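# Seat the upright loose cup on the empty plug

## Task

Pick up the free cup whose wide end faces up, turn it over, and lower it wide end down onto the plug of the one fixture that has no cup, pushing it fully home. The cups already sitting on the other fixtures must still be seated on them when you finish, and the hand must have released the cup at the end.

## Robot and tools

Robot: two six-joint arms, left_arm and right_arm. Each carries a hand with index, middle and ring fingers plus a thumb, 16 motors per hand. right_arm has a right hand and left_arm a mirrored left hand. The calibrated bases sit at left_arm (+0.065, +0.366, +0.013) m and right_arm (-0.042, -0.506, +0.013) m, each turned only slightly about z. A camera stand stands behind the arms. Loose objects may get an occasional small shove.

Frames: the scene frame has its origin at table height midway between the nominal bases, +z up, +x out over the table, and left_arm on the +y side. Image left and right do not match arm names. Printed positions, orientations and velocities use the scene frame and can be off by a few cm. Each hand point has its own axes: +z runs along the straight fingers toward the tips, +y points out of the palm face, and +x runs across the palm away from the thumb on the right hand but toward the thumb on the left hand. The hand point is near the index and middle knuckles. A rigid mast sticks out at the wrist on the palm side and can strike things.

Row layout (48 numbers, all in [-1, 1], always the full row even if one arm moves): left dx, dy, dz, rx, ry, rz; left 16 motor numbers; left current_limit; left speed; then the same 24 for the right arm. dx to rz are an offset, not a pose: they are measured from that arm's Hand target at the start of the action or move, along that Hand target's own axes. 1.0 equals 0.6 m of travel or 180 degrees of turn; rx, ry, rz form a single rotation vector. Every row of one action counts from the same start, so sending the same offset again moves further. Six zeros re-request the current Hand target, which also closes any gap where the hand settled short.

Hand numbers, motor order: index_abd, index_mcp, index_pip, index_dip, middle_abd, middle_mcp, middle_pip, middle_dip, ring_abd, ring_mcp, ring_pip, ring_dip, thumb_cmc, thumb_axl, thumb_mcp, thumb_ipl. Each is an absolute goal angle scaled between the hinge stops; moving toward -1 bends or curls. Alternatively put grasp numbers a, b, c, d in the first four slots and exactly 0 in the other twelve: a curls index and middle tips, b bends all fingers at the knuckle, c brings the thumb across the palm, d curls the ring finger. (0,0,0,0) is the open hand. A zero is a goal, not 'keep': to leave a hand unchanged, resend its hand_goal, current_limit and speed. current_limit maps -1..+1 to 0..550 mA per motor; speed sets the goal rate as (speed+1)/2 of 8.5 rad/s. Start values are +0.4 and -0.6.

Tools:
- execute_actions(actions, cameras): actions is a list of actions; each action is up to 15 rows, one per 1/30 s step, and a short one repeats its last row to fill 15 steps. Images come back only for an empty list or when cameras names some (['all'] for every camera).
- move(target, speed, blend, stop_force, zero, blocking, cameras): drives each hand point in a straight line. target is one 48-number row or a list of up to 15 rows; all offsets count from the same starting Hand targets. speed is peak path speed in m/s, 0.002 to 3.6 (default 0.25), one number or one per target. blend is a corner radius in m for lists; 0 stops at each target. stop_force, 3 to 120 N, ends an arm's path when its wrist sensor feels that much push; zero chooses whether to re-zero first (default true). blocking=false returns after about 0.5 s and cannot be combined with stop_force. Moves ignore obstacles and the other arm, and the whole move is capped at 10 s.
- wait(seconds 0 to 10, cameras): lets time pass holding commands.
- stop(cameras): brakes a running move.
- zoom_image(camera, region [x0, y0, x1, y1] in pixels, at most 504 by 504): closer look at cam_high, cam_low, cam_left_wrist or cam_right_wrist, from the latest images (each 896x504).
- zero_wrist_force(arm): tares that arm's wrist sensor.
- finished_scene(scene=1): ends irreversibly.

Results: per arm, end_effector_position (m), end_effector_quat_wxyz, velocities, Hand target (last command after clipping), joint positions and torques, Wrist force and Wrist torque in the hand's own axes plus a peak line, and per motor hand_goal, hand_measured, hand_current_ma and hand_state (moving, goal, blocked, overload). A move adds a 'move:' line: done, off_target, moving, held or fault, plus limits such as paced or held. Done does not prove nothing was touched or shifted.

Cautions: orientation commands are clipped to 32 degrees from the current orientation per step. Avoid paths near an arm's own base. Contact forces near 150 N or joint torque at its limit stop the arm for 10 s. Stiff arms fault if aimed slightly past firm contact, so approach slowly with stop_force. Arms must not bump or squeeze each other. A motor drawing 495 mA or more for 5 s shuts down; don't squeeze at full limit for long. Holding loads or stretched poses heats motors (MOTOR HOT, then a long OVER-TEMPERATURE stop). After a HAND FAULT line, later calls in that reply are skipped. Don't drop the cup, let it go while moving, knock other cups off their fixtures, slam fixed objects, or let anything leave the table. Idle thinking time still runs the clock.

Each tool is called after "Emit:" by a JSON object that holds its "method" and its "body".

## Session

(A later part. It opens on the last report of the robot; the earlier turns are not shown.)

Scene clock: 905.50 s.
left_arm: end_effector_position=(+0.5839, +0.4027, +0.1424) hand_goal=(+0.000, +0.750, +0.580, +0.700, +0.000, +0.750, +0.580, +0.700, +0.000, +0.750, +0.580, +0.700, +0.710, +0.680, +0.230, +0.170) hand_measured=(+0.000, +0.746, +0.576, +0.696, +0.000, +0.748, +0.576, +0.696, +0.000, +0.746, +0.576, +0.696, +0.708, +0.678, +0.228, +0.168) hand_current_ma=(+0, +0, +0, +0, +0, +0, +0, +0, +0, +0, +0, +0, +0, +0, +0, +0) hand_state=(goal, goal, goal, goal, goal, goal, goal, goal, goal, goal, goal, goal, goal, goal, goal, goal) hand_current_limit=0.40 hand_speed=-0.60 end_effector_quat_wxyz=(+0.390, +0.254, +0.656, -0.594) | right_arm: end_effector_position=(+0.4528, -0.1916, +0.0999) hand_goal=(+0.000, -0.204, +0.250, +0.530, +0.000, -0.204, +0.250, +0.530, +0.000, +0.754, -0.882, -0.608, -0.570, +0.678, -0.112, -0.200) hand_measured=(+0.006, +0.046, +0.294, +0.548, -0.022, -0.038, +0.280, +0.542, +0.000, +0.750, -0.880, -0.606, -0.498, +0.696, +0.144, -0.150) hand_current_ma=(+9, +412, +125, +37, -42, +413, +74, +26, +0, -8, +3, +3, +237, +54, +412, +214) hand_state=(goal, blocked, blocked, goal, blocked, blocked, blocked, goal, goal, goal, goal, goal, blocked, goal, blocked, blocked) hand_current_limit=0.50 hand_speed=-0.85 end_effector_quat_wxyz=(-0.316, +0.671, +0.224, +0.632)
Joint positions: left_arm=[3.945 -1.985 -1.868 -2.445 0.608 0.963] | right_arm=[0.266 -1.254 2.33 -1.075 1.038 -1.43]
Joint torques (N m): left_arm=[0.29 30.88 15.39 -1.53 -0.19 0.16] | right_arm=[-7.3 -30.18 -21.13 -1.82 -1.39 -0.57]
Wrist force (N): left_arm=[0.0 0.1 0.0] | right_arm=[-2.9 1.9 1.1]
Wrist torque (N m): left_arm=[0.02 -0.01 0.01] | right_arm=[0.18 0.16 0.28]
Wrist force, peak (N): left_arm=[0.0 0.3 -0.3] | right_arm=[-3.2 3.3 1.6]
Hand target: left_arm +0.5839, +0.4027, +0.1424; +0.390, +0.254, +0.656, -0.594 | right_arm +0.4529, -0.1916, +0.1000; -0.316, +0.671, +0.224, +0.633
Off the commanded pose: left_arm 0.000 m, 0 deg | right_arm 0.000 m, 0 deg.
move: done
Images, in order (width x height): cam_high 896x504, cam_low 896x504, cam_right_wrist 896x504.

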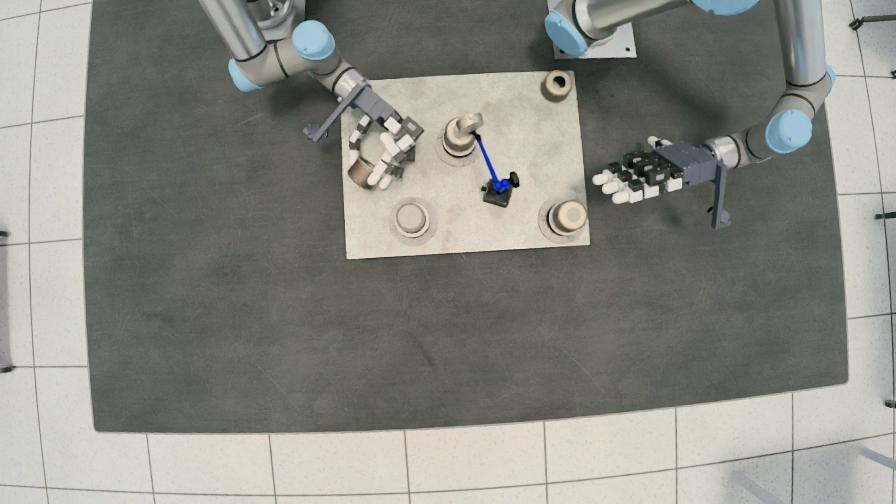

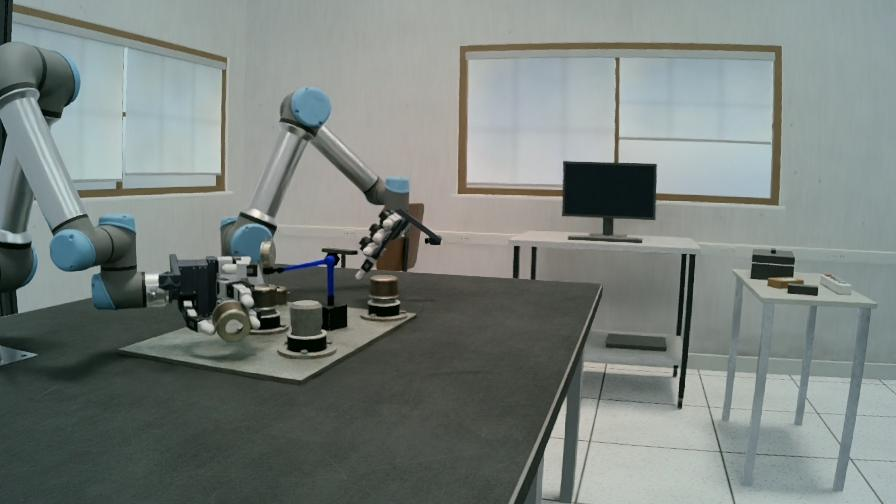

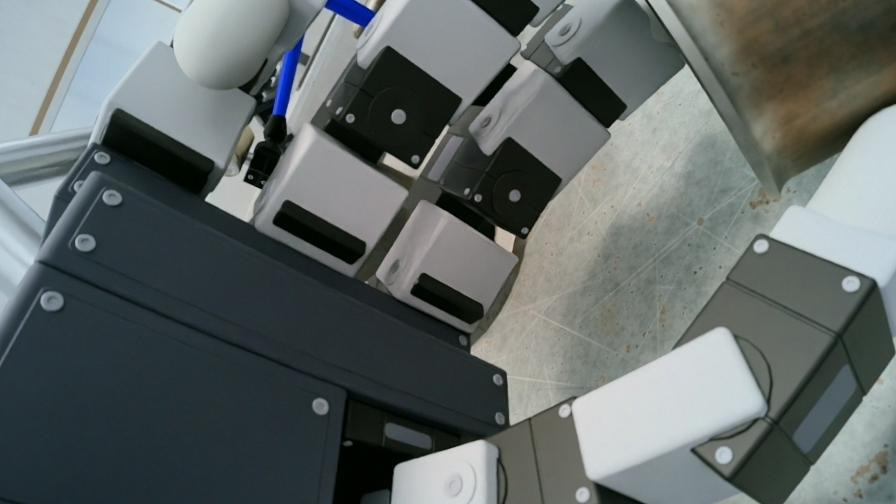

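Emit:
{"method": "move", "body": {"target": [0,0,0,0,0,0, 0,0,0,0,0,0,0,0,0,0,0,0,0,0,0,0, 0.4,-0.6, -0.0743,0.0104,0,0,0,0, 0,-0.205,0.25,0.53, 0,-0.205,0.25,0.53, 0,0.753,-0.883,-0.609, -0.571,0.677,-0.112,-0.2, 0.5,-0.85], "speed": 0.02, "stop_force": 4, "cameras": ["cam_high","cam_low","cam_right_wrist"]}}

Emit:
{"method": "zoom_image", "body": {"camera": "cam_low", "region": [150, 240, 310, 390]}}

Scene clock: 920.90 s.
left_arm: end_effector_position=(+0.5839, +0.4027, +0.1424) hand_goal=(+0.000, +0.750, +0.580, +0.700, +0.000, +0.750, +0.580, +0.700, +0.000, +0.750, +0.580, +0.700, +0.710, +0.680, +0.230, +0.170) hand_measured=(+0.000, +0.746, +0.576, +0.696, +0.000, +0.748, +0.576, +0.696, +0.000, +0.746, +0.576, +0.696, +0.708, +0.678, +0.228, +0.168) hand_current_ma=(+0, +0, +0, +0, +0, +0, +0, +0, +0, +0, +0, +0, +0, +0, +0, +0) hand_state=(goal, goal, goal, goal, goal, goal, goal, goal, goal, goal, goal, goal, goal, goal, goal, goal) hand_current_limit=0.40 hand_speed=-0.60 end_effector_quat_wxyz=(+0.390, +0.254, +0.656, -0.594) | right_arm: end_effector_position=(+0.4528, -0.1916, +0.0654) hand_goal=(+0.000, -0.204, +0.250, +0.530, +0.000, -0.204, +0.250, +0.530, +0.000, +0.754, -0.882, -0.608, -0.570, +0.678, -0.112, -0.200) hand_measured=(+0.008, +0.046, +0.294, +0.548, -0.034, -0.038, +0.282, +0.542, +0.000, +0.750, -0.880, -0.606, -0.504, +0.696, +0.144, -0.150) hand_current_ma=(+12, +412, +125, +37, -75, +412, +80, +26, +0, -8, +3, +3, +218, +48, +412, +214) hand_state=(goal, blocked, blocked, goal, blocked, blocked, blocked, goal, goal, goal, goal, goal, blocked, goal, blocked, blocked) hand_current_limit=0.50 hand_speed=-0.85 end_effector_quat_wxyz=(-0.316, +0.671, +0.224, +0.633)
Joint positions: left_arm=[3.945 -1.985 -1.868 -2.445 0.608 0.963] | right_arm=[0.266 -1.152 2.342 -1.189 1.039 -1.43]
Joint torques (N m): left_arm=[0.27 30.33 15.28 -1.65 -0.16 0.26] | right_arm=[4.35 -23.56 -19.4 -3.06 0.4 0.24]
Wrist force (N): left_arm=[0.0 0.2 0.0] | right_arm=[-3.0 1.7 0.8]
Wrist torque (N m): left_arm=[0.04 -0.01 -0.01] | right_arm=[0.16 0.17 0.27]
Wrist force, peak (N): left_arm=[0.3 0.1 -0.4] | right_arm=[-3.3 1.9 1.1]
Hand target: left_arm +0.5839, +0.4027, +0.1424; +0.390, +0.254, +0.656, -0.594 | right_arm +0.4528, -0.1916, +0.0654; -0.316, +0.671, +0.224, +0.633 (not the last commanded pose)
Off the commanded pose: left_arm 0.000 m, 0 deg | right_arm 0.010 m, 0 deg.
move: contact (right_arm)
Images, in order (width x height): cam_high 896x504, cam_low 896x504, cam_right_wrist 896x504.

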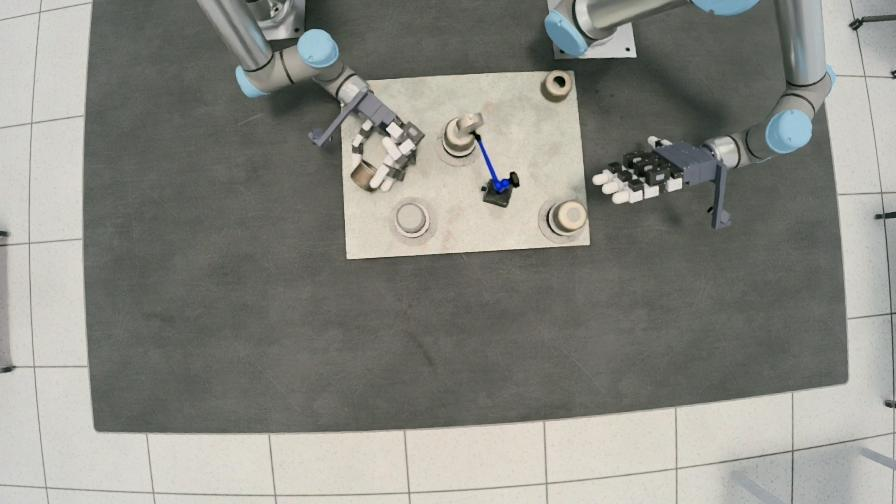

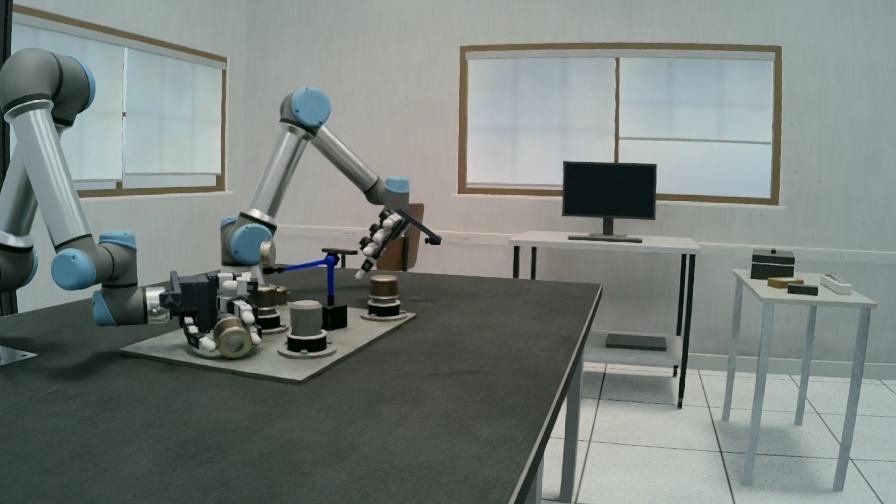

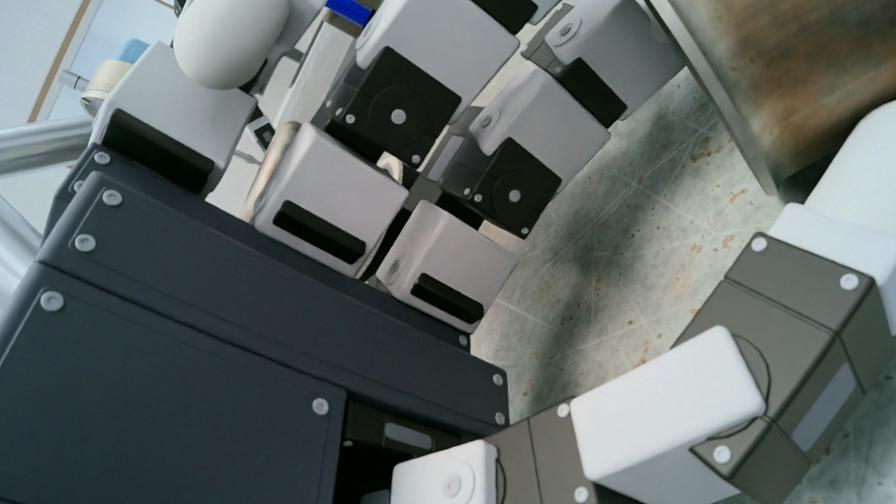

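Scaled by 3.150 from the camera's 896x504 image, which has a finer 1280x720 frame.

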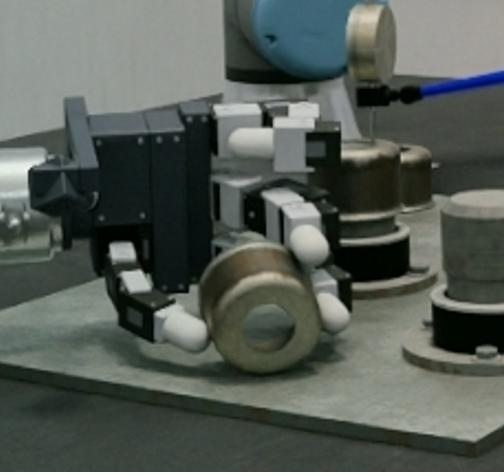

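Emit:
{"method": "move", "body": {"target": [0,0,0,0,0,0, 0,0,0,0,0,0,0,0,0,0,0,0,0,0,0,0, 0.4,-0.6, 0,0,0,0,0,0, 0,0.22,0.285,0.53, 0,0.22,0.285,0.53, 0,0.753,-0.883,-0.609, -0.571,0.677,0.24,-0.157, 0.4,-0.93], "speed": 0.05, "cameras": ["cam_high","cam_low","cam_right_wrist"]}}

Emit:
{"method": "zoom_image", "body": {"camera": "cam_low", "region": [150, 240, 310, 390]}}

Emit:
{"method": "zoom_image", "body": {"camera": "cam_high", "region": [300, 80, 440, 220]}}

Scene clock: 968.07 s.
left_arm: end_effector_position=(+0.5839, +0.4027, +0.1424) hand_goal=(+0.000, +0.750, +0.580, +0.700, +0.000, +0.750, +0.580, +0.700, +0.000, +0.750, +0.580, +0.700, +0.710, +0.680, +0.230, +0.170) hand_measured=(+0.000, +0.746, +0.576, +0.696, +0.000, +0.748, +0.576, +0.696, +0.000, +0.746, +0.576, +0.696, +0.708, +0.678, +0.228, +0.168) hand_current_ma=(+0, +0, +0, +0, +0, +0, +0, +0, +0, +0, +0, +0, +0, +0, +0, +0) hand_state=(goal, goal, goal, goal, goal, goal, goal, goal, goal, goal, goal, goal, goal, goal, goal, goal) hand_current_limit=0.40 hand_speed=-0.60 end_effector_quat_wxyz=(+0.390, +0.254, +0.656, -0.594) | right_arm: end_effector_position=(+0.4528, -0.1916, +0.0654) hand_goal=(+0.000, +0.220, +0.286, +0.530, +0.000, +0.220, +0.286, +0.530, +0.000, +0.754, -0.882, -0.608, -0.570, +0.678, +0.240, -0.156) hand_measured=(+0.014, +0.216, +0.288, +0.532, +0.002, +0.216, +0.288, +0.532, +0.000, +0.750, -0.880, -0.606, -0.550, +0.682, +0.238, -0.154) hand_current_ma=(+22, -8, +4, +4, +2, -7, +3, +4, +0, -8, +3, +3, +47, +6, -3, +4) hand_state=(goal, goal, goal, goal, goal, goal, goal, goal, goal, goal, goal, goal, blocked, goal, goal, goal) hand_current_limit=0.40 hand_speed=-0.93 end_effector_quat_wxyz=(-0.316, +0.671, +0.224, +0.633)
Joint positions: left_arm=[3.945 -1.985 -1.868 -2.445 0.608 0.963] | right_arm=[0.266 -1.152 2.342 -1.189 1.039 -1.43]
Joint torques (N m): left_arm=[0.16 30.67 15.42 -1.72 -0.31 0.18] | right_arm=[-6.96 -23.8 -13.93 -1.22 -1.17 0.22]
Wrist force (N): left_arm=[0.4 0.2 0.0] | right_arm=[-1.0 1.7 1.2]
Wrist torque (N m): left_arm=[0.04 -0.06 0.03] | right_arm=[0.17 0.13 0.17]
Wrist force, peak (N): left_arm=[0.5 -0.3 -0.1] | right_arm=[-3.5 1.9 0.9]
Hand target: left_arm +0.5839, +0.4027, +0.1424; +0.390, +0.254, +0.656, -0.594 | right_arm +0.4528, -0.1916, +0.0654; -0.316, +0.671, +0.224, +0.633
Off the commanded pose: left_arm 0.000 m, 0 deg | right_arm 0.000 m, 0 deg.
move: done
Images, in order (width x height): cam_high 896x504, cam_low 896x504, cam_right_wrist 896x504.

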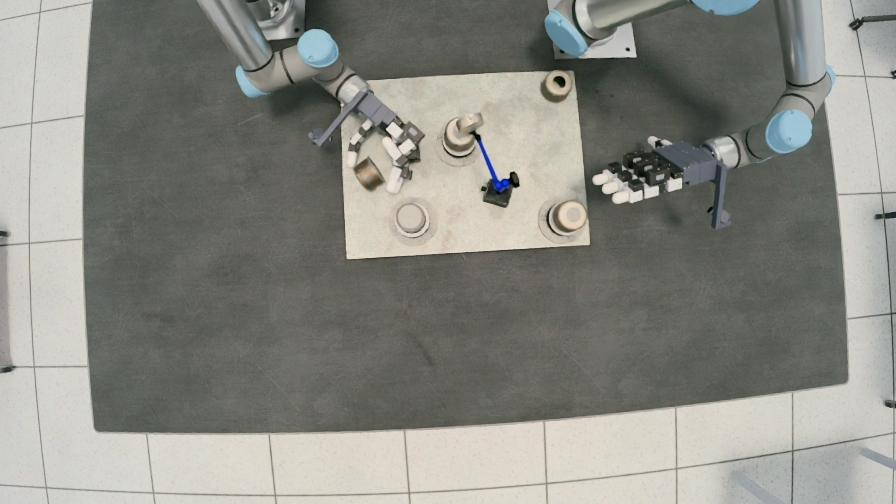

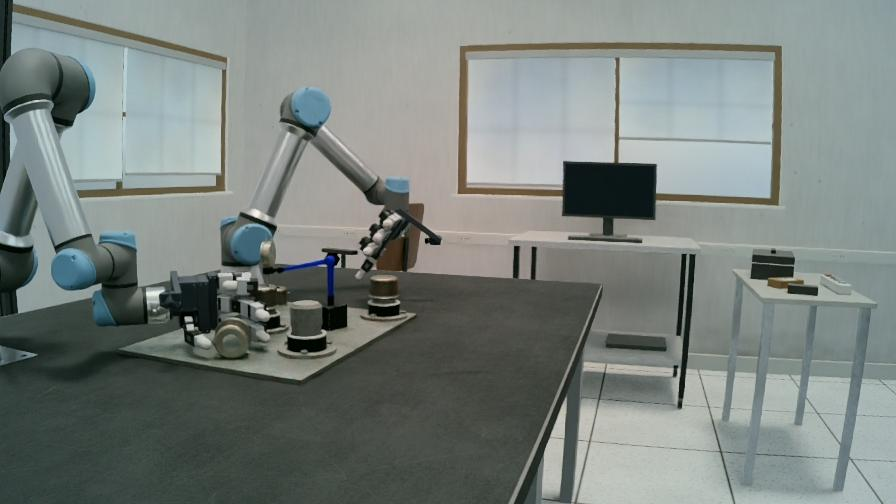

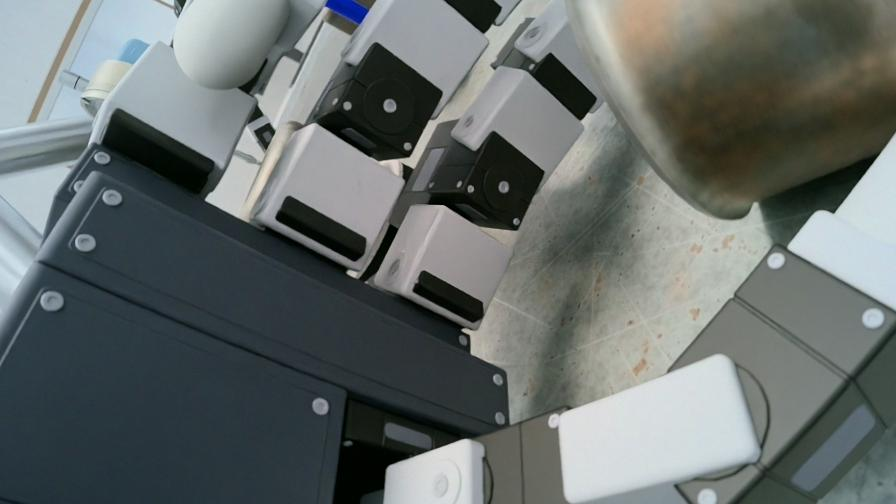

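Scaled by 3.150 from the camera's 896x504 image, which has a finer 1280x720 frame.

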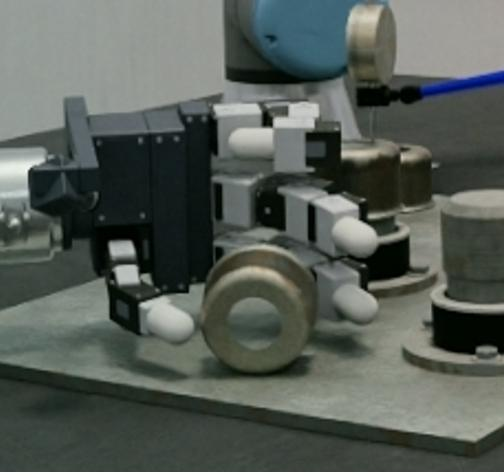

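Scaled by 3.600 from the camera's 896x504 image, which has a finer 1280x720 frame.

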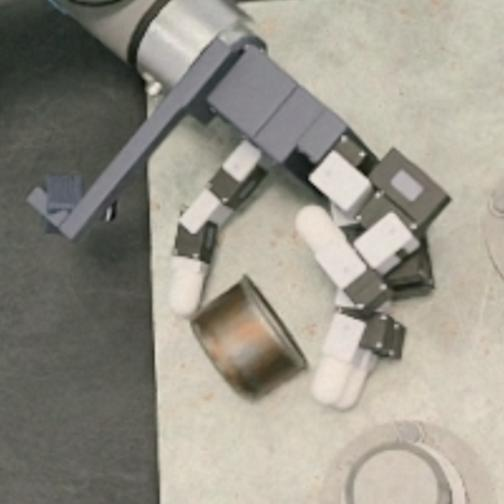

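Emit:
{"method": "move", "body": {"target": [[0,0,0,0,0,0, 0,0,0,0,0,0,0,0,0,0,0,0,0,0,0,0, 0.4,-0.6, 0.0467,0.0133,-0.006,-0.0249,0.0135,0.2277, -0.1,0.274,0.285,0.522, 0.1,0.274,0.285,0.522, 0,0.753,-0.883,-0.609, -0.657,0.677,0.315,-0.211, 0.4,-0.8],[0,0,0,0,0,0, 0,0,0,0,0,0,0,0,0,0,0,0,0,0,0,0, 0.4,-0.6, 0.0602,0.0618,-0.0103,-0.0437,0.0503,0.4539, -0.1,0.274,0.285,0.522, 0.1,0.274,0.285,0.522, 0,0.753,-0.883,-0.609, -0.657,0.677,0.315,-0.211, 0.4,-0.8]], "speed": 0.12, "blend": [0.005,0], "cameras": ["cam_high","cam_low","cam_right_wrist"]}}

Emit:
{"method": "zoom_image", "body": {"camera": "cam_low", "region": [150, 240, 310, 390]}}

Emit:
{"method": "zoom_image", "body": {"camera": "cam_high", "region": [300, 100, 440, 240]}}

Scene clock: 1009.53 s.
left_arm: end_effector_position=(+0.5839, +0.4027, +0.1424) hand_goal=(+0.000, +0.750, +0.580, +0.700, +0.000, +0.750, +0.580, +0.700, +0.000, +0.750, +0.580, +0.700, +0.710, +0.680, +0.230, +0.170) hand_measured=(+0.000, +0.746, +0.576, +0.696, +0.000, +0.748, +0.576, +0.696, +0.000, +0.746, +0.576, +0.696, +0.708, +0.678, +0.228, +0.168) hand_current_ma=(+0, +0, +0, +0, +0, +0, +0, +0, +0, +0, +0, +0, +0, +0, +0, +0) hand_state=(goal, goal, goal, goal, goal, goal, goal, goal, goal, goal, goal, goal, goal, goal, goal, goal) hand_current_limit=0.40 hand_speed=-0.60 end_effector_quat_wxyz=(+0.390, +0.254, +0.656, -0.594) | right_arm: end_effector_position=(+0.4781, -0.2255, +0.0960) hand_goal=(-0.100, +0.274, +0.286, +0.522, +0.100, +0.274, +0.286, +0.522, +0.000, +0.754, -0.882, -0.608, -0.656, +0.678, +0.316, -0.210) hand_measured=(-0.088, +0.268, +0.288, +0.524, +0.100, +0.268, +0.286, +0.524, +0.000, +0.748, -0.880, -0.606, -0.652, +0.680, +0.314, -0.208) hand_current_ma=(+20, -10, +1, +3, +0, -8, +1, +4, +0, -9, +3, +3, +5, +4, -3, +4) hand_state=(goal, goal, goal, goal, goal, goal, goal, goal, goal, goal, goal, goal, goal, goal, goal, goal) hand_current_limit=0.40 hand_speed=-0.80 end_effector_quat_wxyz=(+0.625, -0.624, +0.332, -0.332)
Joint positions: left_arm=[3.945 -1.985 -1.868 -2.445 0.608 0.963] | right_arm=[0.012 -1.335 2.238 -0.902 0.976 0.001]
Joint torques (N m): left_arm=[0.75 28.94 16.81 -2.17 -0.23 0.48] | right_arm=[10.63 -29.43 -10.15 -2.35 1.14 0.19]
Wrist force (N): left_arm=[0.0 0.0 -0.3] | right_arm=[-1.3 2.4 1.9]
Wrist torque (N m): left_arm=[0.04 -0.03 0.01] | right_arm=[0.31 0.05 0.10]
Wrist force, peak (N): left_arm=[0.5 0.3 -0.2] | right_arm=[-1.5 2.6 1.8]
Hand target: left_arm +0.5839, +0.4027, +0.1424; +0.390, +0.254, +0.656, -0.594 | right_arm +0.4780, -0.2255, +0.0960; +0.625, -0.624, +0.332, -0.332
Off the commanded pose: left_arm 0.000 m, 0 deg | right_arm 0.000 m, 0 deg.
move: done
Images, in order (width x height): cam_high 896x504, cam_low 896x504, cam_right_wrist 896x504.

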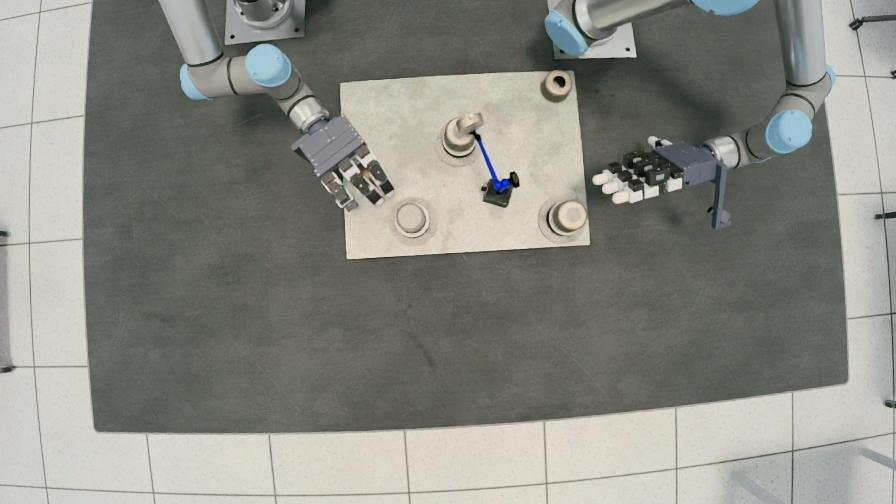

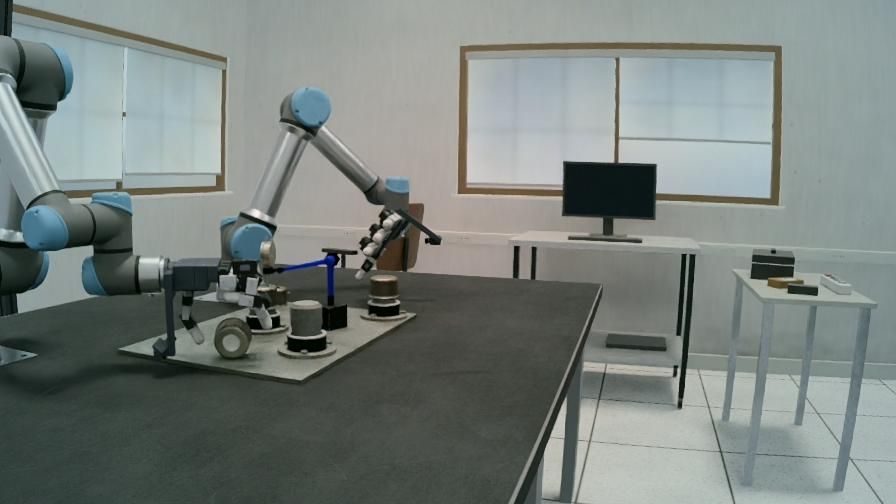

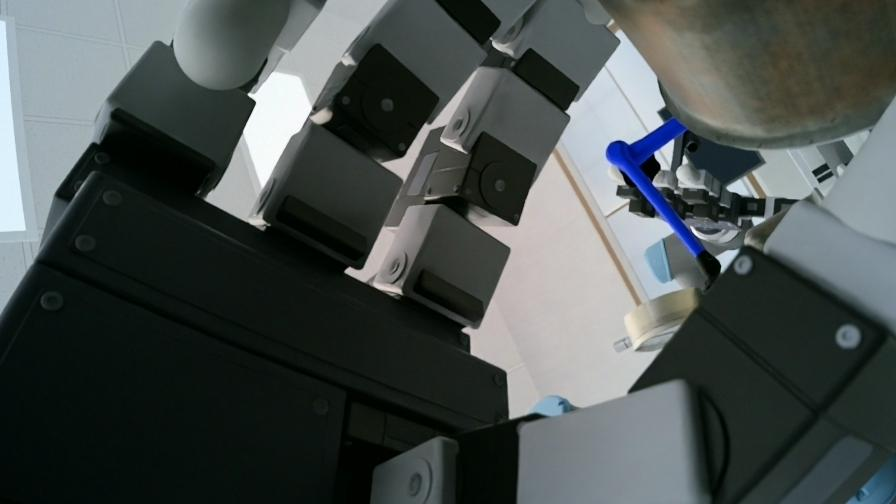

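Scaled by 3.150 from the camera's 896x504 image, which has a finer 1280x720 frame.

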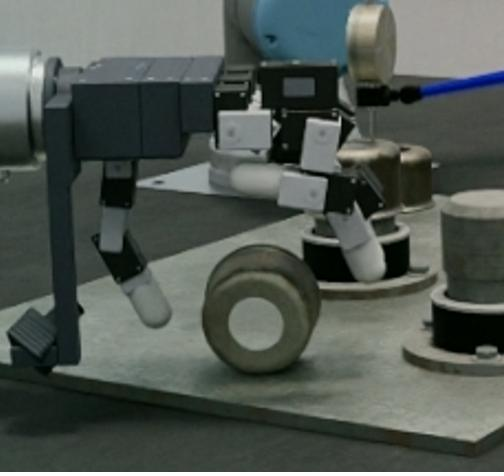

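Scaled by 3.600 from the camera's 896x504 image, which has a finer 1280x720 frame.

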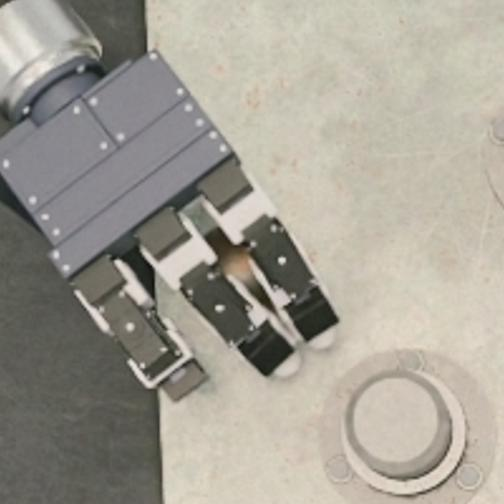

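Emit:
{"method": "move", "body": {"target": [[0,0,0,0,0,0, 0,0,0,0,0,0,0,0,0,0,0,0,0,0,0,0, 0.4,-0.6, 0,0.0217,0,0,0,0, -0.1,0.274,0.285,0.522, 0.1,0.274,0.285,0.522, 0,0.753,-0.883,-0.609, -0.657,0.677,0.315,-0.211, 0.4,-0.8],[0,0,0,0,0,0, 0,0,0,0,0,0,0,0,0,0,0,0,0,0,0,0, 0.4,-0.6, 0,0.0217,0,0,0,0, -0.1,0.1096,0.285,0.522, 0.1,0.1096,0.285,0.522, 0,0.753,-0.883,-0.609, -0.657,0.677,0.1685,-0.178, 0.2,-0.9]], "speed": 0.06, "cameras": ["cam_high","cam_low","cam_right_wrist"]}}

Emit:
{"method": "zoom_image", "body": {"camera": "cam_low", "region": [150, 240, 310, 390]}}

Emit:
{"method": "zoom_image", "body": {"camera": "cam_high", "region": [300, 100, 440, 240]}}

Scene clock: 1071.17 s.
left_arm: end_effector_position=(+0.5839, +0.4027, +0.1424) hand_goal=(+0.000, +0.750, +0.580, +0.700, +0.000, +0.750, +0.580, +0.700, +0.000, +0.750, +0.580, +0.700, +0.710, +0.680, +0.230, +0.170) hand_measured=(+0.000, +0.746, +0.576, +0.696, +0.000, +0.748, +0.576, +0.696, +0.000, +0.746, +0.576, +0.696, +0.708, +0.678, +0.228, +0.168) hand_current_ma=(+0, +0, +0, +0, +0, +0, +0, +0, +0, +0, +0, +0, +0, +0, +0, +0) hand_state=(goal, goal, goal, goal, goal, goal, goal, goal, goal, goal, goal, goal, goal, goal, goal, goal) hand_current_limit=0.40 hand_speed=-0.60 end_effector_quat_wxyz=(+0.390, +0.254, +0.656, -0.594) | right_arm: end_effector_position=(+0.4780, -0.2255, +0.0830) hand_goal=(-0.100, +0.110, +0.286, +0.522, +0.100, +0.110, +0.286, +0.522, +0.000, +0.754, -0.882, -0.608, -0.656, +0.678, +0.168, -0.178) hand_measured=(-0.088, +0.106, +0.288, +0.524, +0.100, +0.106, +0.286, +0.524, +0.000, +0.748, -0.880, -0.606, -0.652, +0.680, +0.172, -0.180) hand_current_ma=(+20, -7, +1, +3, +0, -6, +1, +4, +0, -9, +3, +3, +5, +4, +7, -2) hand_state=(goal, goal, goal, goal, goal, goal, goal, goal, goal, goal, goal, goal, goal, goal, goal, goal) hand_current_limit=0.20 hand_speed=-0.90 end_effector_quat_wxyz=(+0.625, -0.624, +0.332, -0.332)
Joint positions: left_arm=[3.945 -1.985 -1.868 -2.445 0.608 0.963] | right_arm=[0.012 -1.304 2.248 -0.943 0.976 0.001]
Joint torques (N m): left_arm=[0.53 28.26 18.35 -2.53 -0.25 0.35] | right_arm=[8.3 -32.54 -23.77 -1.05 1.62 0.74]
Wrist force (N): left_arm=[0.0 0.1 -0.2] | right_arm=[-1.2 2.3 1.8]
Wrist torque (N m): left_arm=[0.04 -0.01 -0.01] | right_arm=[0.32 0.05 0.10]
Wrist force, peak (N): left_arm=[0.5 0.1 -0.4] | right_arm=[-1.3 2.7 2.0]
Hand target: left_arm +0.5839, +0.4027, +0.1424; +0.390, +0.254, +0.656, -0.594 | right_arm +0.4780, -0.2255, +0.0830; +0.625, -0.624, +0.332, -0.332
Off the commanded pose: left_arm 0.000 m, 0 deg | right_arm 0.000 m, 0 deg.
move: done
Images, in order (width x height): cam_high 896x504, cam_low 896x504, cam_right_wrist 896x504.

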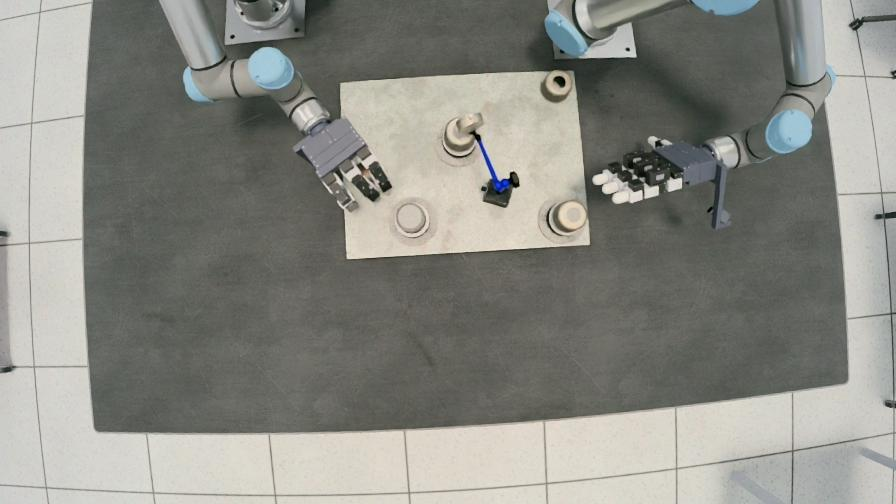

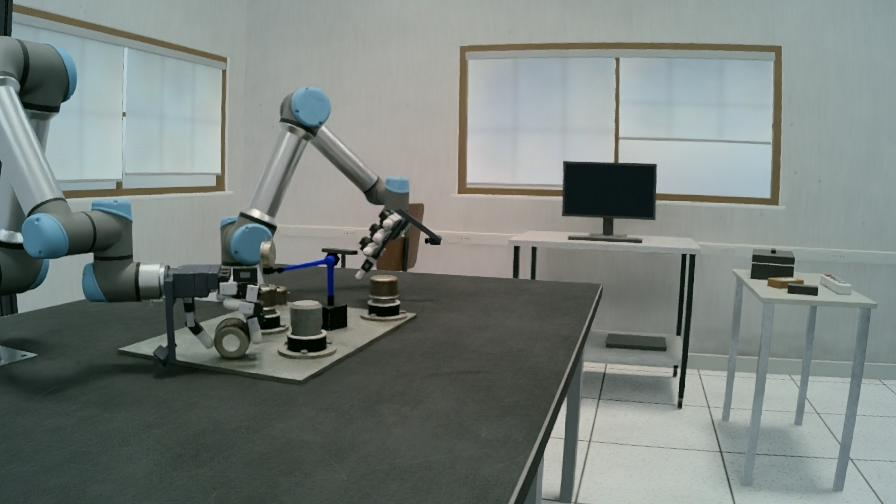

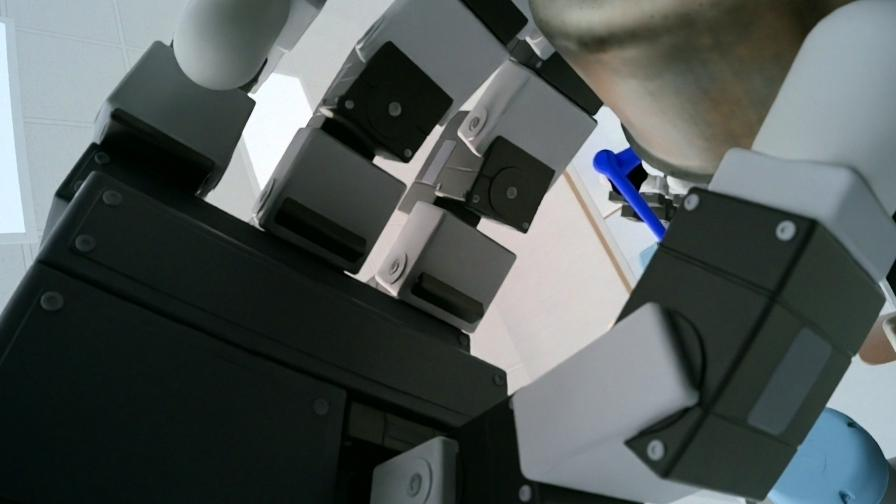

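Scaled by 3.150 from the camera's 896x504 image, which has a finer 1280x720 frame.

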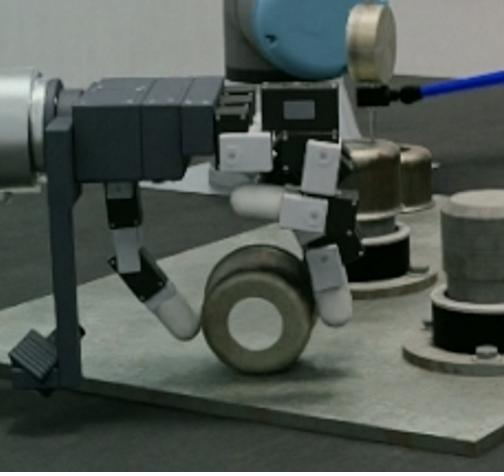

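Scaled by 3.600 from the camera's 896x504 image, which has a finer 1280x720 frame.

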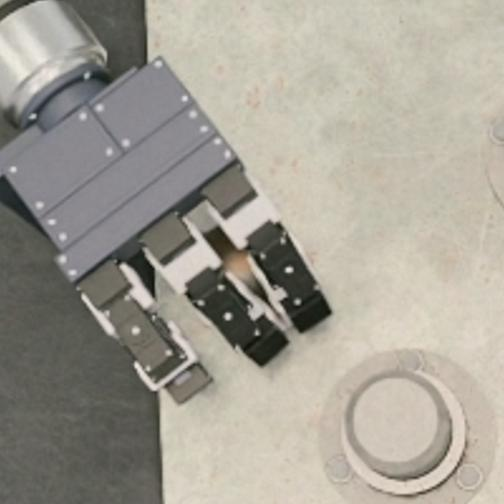

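Emit:
{"method": "move", "body": {"target": [0,0,0,0,0,0, 0,0,0,0,0,0,0,0,0,0,0,0,0,0,0,0, 0.4,-0.6, 0,0,0,0,0,0, -0.1,-0.02,0.27,0.51, 0.1,-0.02,0.27,0.51, 0,0.753,-0.883,-0.609, -0.657,0.677,-0.1,-0.22, 0.5,-0.9], "speed": 0.06, "cameras": ["cam_high","cam_low","cam_right_wrist"]}}

Emit:
{"method": "zoom_image", "body": {"camera": "cam_low", "region": [150, 240, 310, 390]}}

Emit:
{"method": "zoom_image", "body": {"camera": "cam_high", "region": [300, 100, 440, 240]}}

Scene clock: 1082.63 s.
left_arm: end_effector_position=(+0.5839, +0.4027, +0.1424) hand_goal=(+0.000, +0.750, +0.580, +0.700, +0.000, +0.750, +0.580, +0.700, +0.000, +0.750, +0.580, +0.700, +0.710, +0.680, +0.230, +0.170) hand_measured=(+0.000, +0.746, +0.576, +0.696, +0.000, +0.748, +0.576, +0.696, +0.000, +0.746, +0.576, +0.696, +0.708, +0.678, +0.228, +0.168) hand_current_ma=(+0, +0, +0, +0, +0, +0, +0, +0, +0, +0, +0, +0, +0, +0, +0, +0) hand_state=(goal, goal, goal, goal, goal, goal, goal, goal, goal, goal, goal, goal, goal, goal, goal, goal) hand_current_limit=0.40 hand_speed=-0.60 end_effector_quat_wxyz=(+0.390, +0.254, +0.656, -0.594) | right_arm: end_effector_position=(+0.4780, -0.2255, +0.0830) hand_goal=(-0.100, -0.020, +0.270, +0.510, +0.100, -0.020, +0.270, +0.510, +0.000, +0.754, -0.882, -0.608, -0.656, +0.678, -0.100, -0.220) hand_measured=(-0.090, +0.078, +0.300, +0.520, +0.098, +0.070, +0.294, +0.520, +0.000, +0.748, -0.880, -0.606, -0.654, +0.680, +0.156, -0.192) hand_current_ma=(+15, +369, +75, +21, -2, +330, +55, +21, +0, -9, +3, +3, +2, +3, +411, +105) hand_state=(goal, blocked, blocked, goal, goal, blocked, blocked, goal, goal, goal, goal, goal, goal, goal, blocked, blocked) hand_current_limit=0.50 hand_speed=-0.90 end_effector_quat_wxyz=(+0.625, -0.624, +0.332, -0.332)
Joint positions: left_arm=[3.945 -1.985 -1.868 -2.445 0.608 0.963] | right_arm=[0.012 -1.304 2.248 -0.943 0.976 0.001]
Joint torques (N m): left_arm=[0.1 28.34 17.85 -2.55 -0.22 0.38] | right_arm=[9.95 -29.82 -21.24 -2.13 1.26 1.2]
Wrist force (N): left_arm=[0.2 -0.1 -0.2] | right_arm=[-1.6 -0.3 2.4]
Wrist torque (N m): left_arm=[0.01 -0.04 0.02] | right_arm=[0.33 0.07 0.07]
Wrist force, peak (N): left_arm=[-0.2 0.2 -0.5] | right_arm=[-1.4 3.2 2.4]
Hand target: left_arm +0.5839, +0.4027, +0.1424; +0.390, +0.254, +0.656, -0.594 | right_arm +0.4780, -0.2255, +0.0830; +0.625, -0.624, +0.332, -0.332
Off the commanded pose: left_arm 0.000 m, 0 deg | right_arm 0.000 m, 0 deg.
move: done
Images, in order (width x height): cam_high 896x504, cam_low 896x504, cam_right_wrist 896x504.

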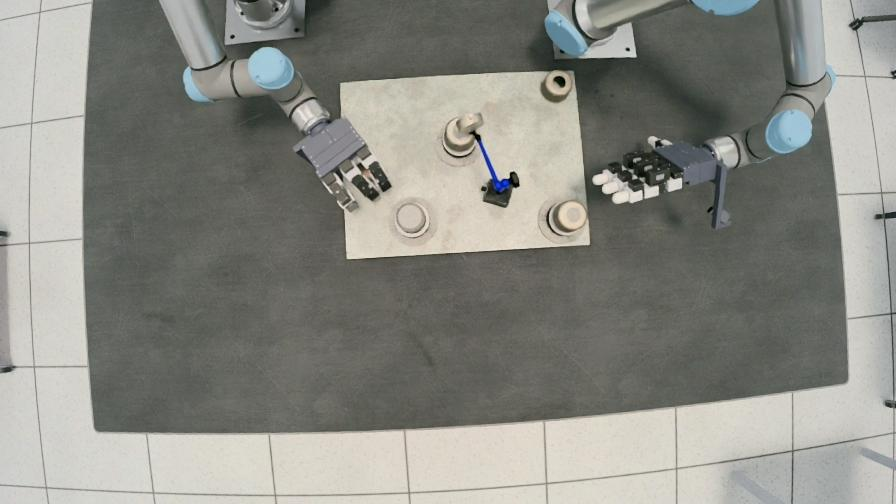

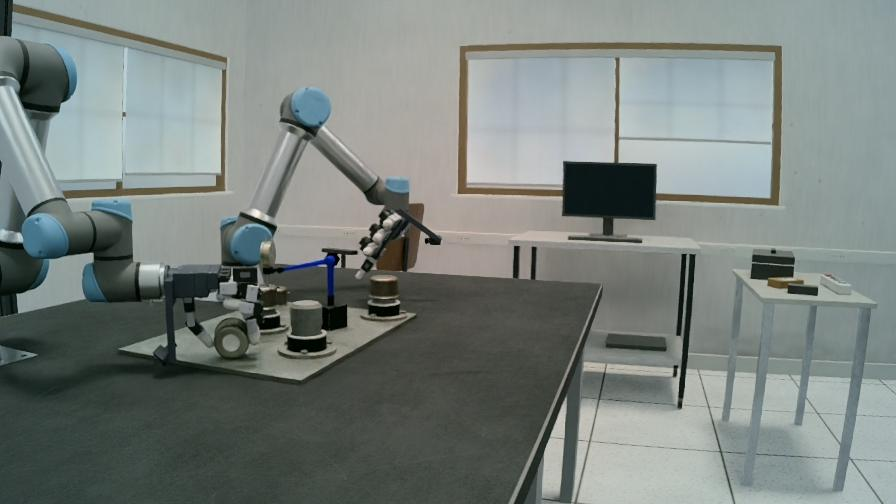

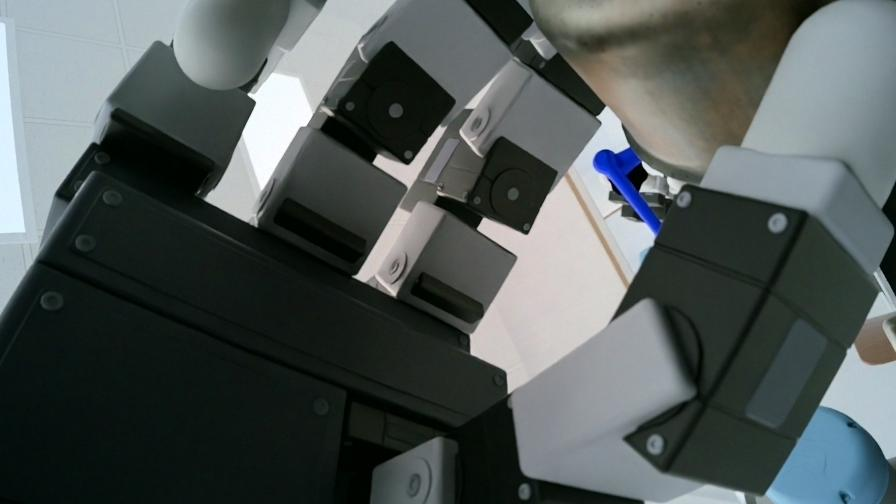

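Scaled by 3.150 from the camera's 896x504 image, which has a finer 1280x720 frame.

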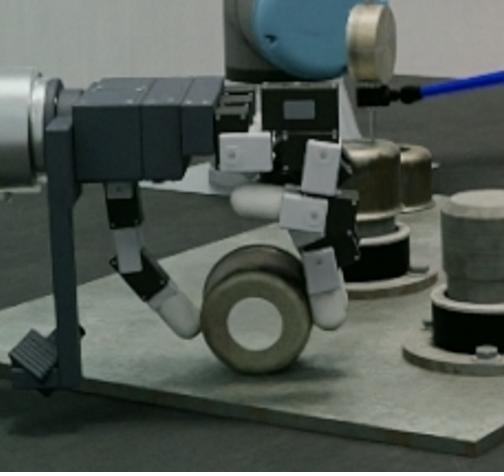

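Scaled by 3.600 from the camera's 896x504 image, which has a finer 1280x720 frame.

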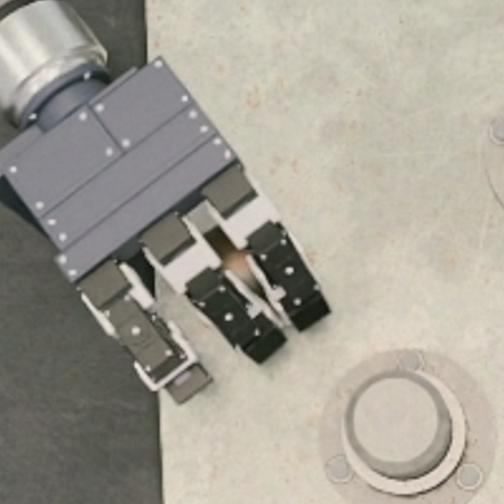

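Emit:
{"method": "move", "body": {"target": [0,0,0,0,0,0, 0,0,0,0,0,0,0,0,0,0,0,0,0,0,0,0, 0.4,-0.6, 0,-0.0833,0,0,0,0, -0.1,-0.02,0.27,0.51, 0.1,-0.02,0.27,0.51, 0,0.753,-0.883,-0.609, -0.657,0.677,-0.1,-0.22, 0.5,-0.9], "speed": 0.05, "cameras": ["cam_high","cam_low","cam_right_wrist"]}}

Emit:
{"method": "zoom_image", "body": {"camera": "cam_low", "region": [150, 240, 310, 390]}}

Emit:
{"method": "zoom_image", "body": {"camera": "cam_high", "region": [300, 100, 440, 240]}}

Scene clock: 1098.63 s.
left_arm: end_effector_position=(+0.5839, +0.4027, +0.1424) hand_goal=(+0.000, +0.750, +0.580, +0.700, +0.000, +0.750, +0.580, +0.700, +0.000, +0.750, +0.580, +0.700, +0.710, +0.680, +0.230, +0.170) hand_measured=(+0.000, +0.746, +0.576, +0.696, +0.000, +0.748, +0.576, +0.696, +0.000, +0.746, +0.576, +0.696, +0.708, +0.678, +0.228, +0.168) hand_current_ma=(+0, +0, +0, +0, +0, +0, +0, +0, +0, +0, +0, +0, +0, +0, +0, +0) hand_state=(goal, goal, goal, goal, goal, goal, goal, goal, goal, goal, goal, goal, goal, goal, goal, goal) hand_current_limit=0.40 hand_speed=-0.60 end_effector_quat_wxyz=(+0.390, +0.254, +0.656, -0.594) | right_arm: end_effector_position=(+0.4781, -0.2255, +0.1330) hand_goal=(-0.100, -0.020, +0.270, +0.510, +0.100, -0.020, +0.270, +0.510, +0.000, +0.754, -0.882, -0.608, -0.656, +0.678, -0.100, -0.220) hand_measured=(-0.090, +0.068, +0.300, +0.524, +0.098, +0.058, +0.296, +0.526, +0.000, +0.748, -0.880, -0.606, -0.654, +0.680, +0.156, -0.184) hand_current_ma=(+15, +328, +78, +27, -3, +282, +63, +35, +0, -9, +3, +3, +2, +2, +413, +137) hand_state=(goal, blocked, blocked, goal, goal, blocked, blocked, goal, goal, goal, goal, goal, goal, goal, blocked, blocked) hand_current_limit=0.50 hand_speed=-0.90 end_effector_quat_wxyz=(+0.625, -0.624, +0.332, -0.332)
Joint positions: left_arm=[3.945 -1.985 -1.868 -2.445 0.608 0.963] | right_arm=[0.012 -1.417 2.203 -0.786 0.976 0.001]
Joint torques (N m): left_arm=[-0.13 27.58 17.82 -2.65 -0.24 0.47] | right_arm=[-7.25 -17.13 -10.65 -2.7 -1.52 -0.77]
Wrist force (N): left_arm=[0.1 0.1 -0.3] | right_arm=[-1.3 5.0 1.7]
Wrist torque (N m): left_arm=[0.04 -0.03 0.01] | right_arm=[0.42 0.06 0.10]
Wrist force, peak (N): left_arm=[0.2 -0.1 -0.5] | right_arm=[-1.5 5.9 1.4]
Hand target: left_arm +0.5839, +0.4027, +0.1424; +0.390, +0.254, +0.656, -0.594 | right_arm +0.4780, -0.2255, +0.1329; +0.625, -0.624, +0.332, -0.332
Off the commanded pose: left_arm 0.000 m, 0 deg | right_arm 0.000 m, 0 deg.
move: done
Images, in order (width x height): cam_high 896x504, cam_low 896x504, cam_right_wrist 896x504.

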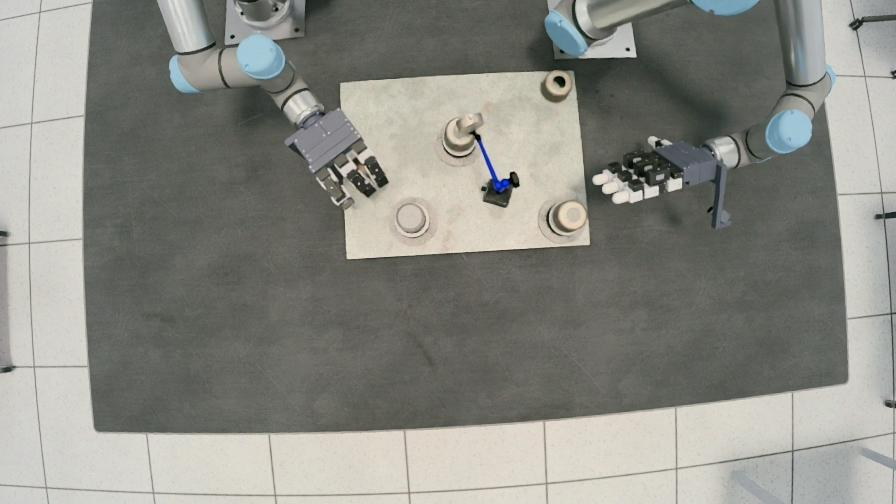

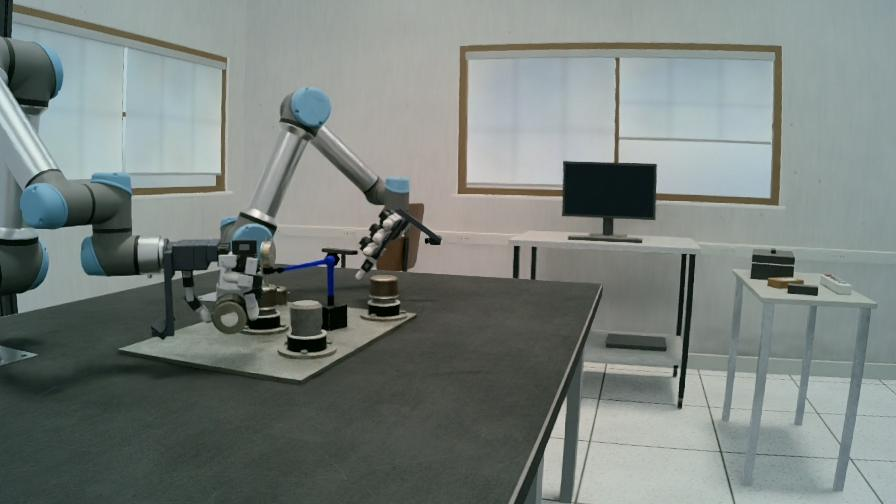

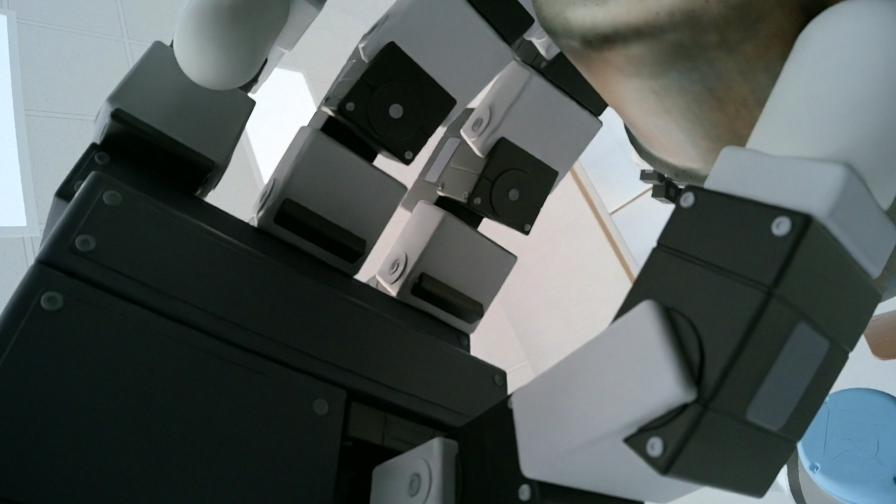

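Scaled by 3.150 from the camera's 896x504 image, which has a finer 1280x720 frame.

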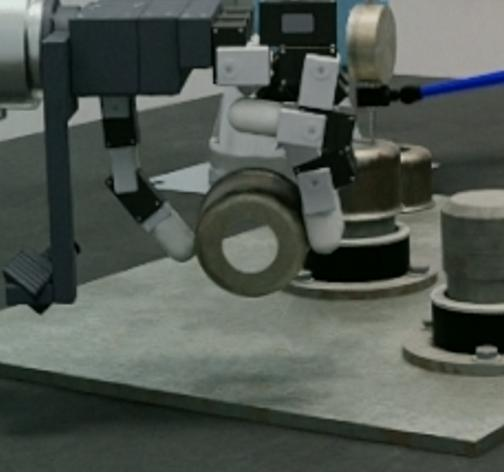

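Scaled by 3.600 from the camera's 896x504 image, which has a finer 1280x720 frame.

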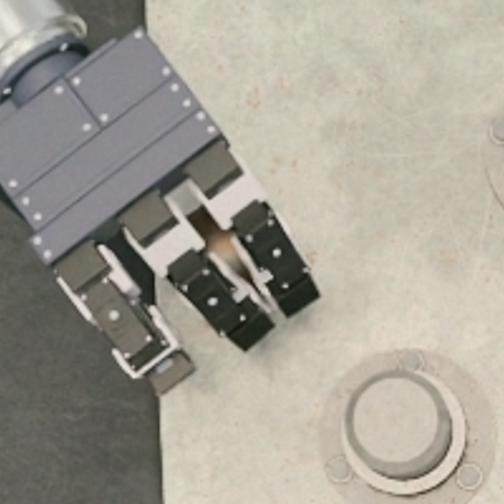

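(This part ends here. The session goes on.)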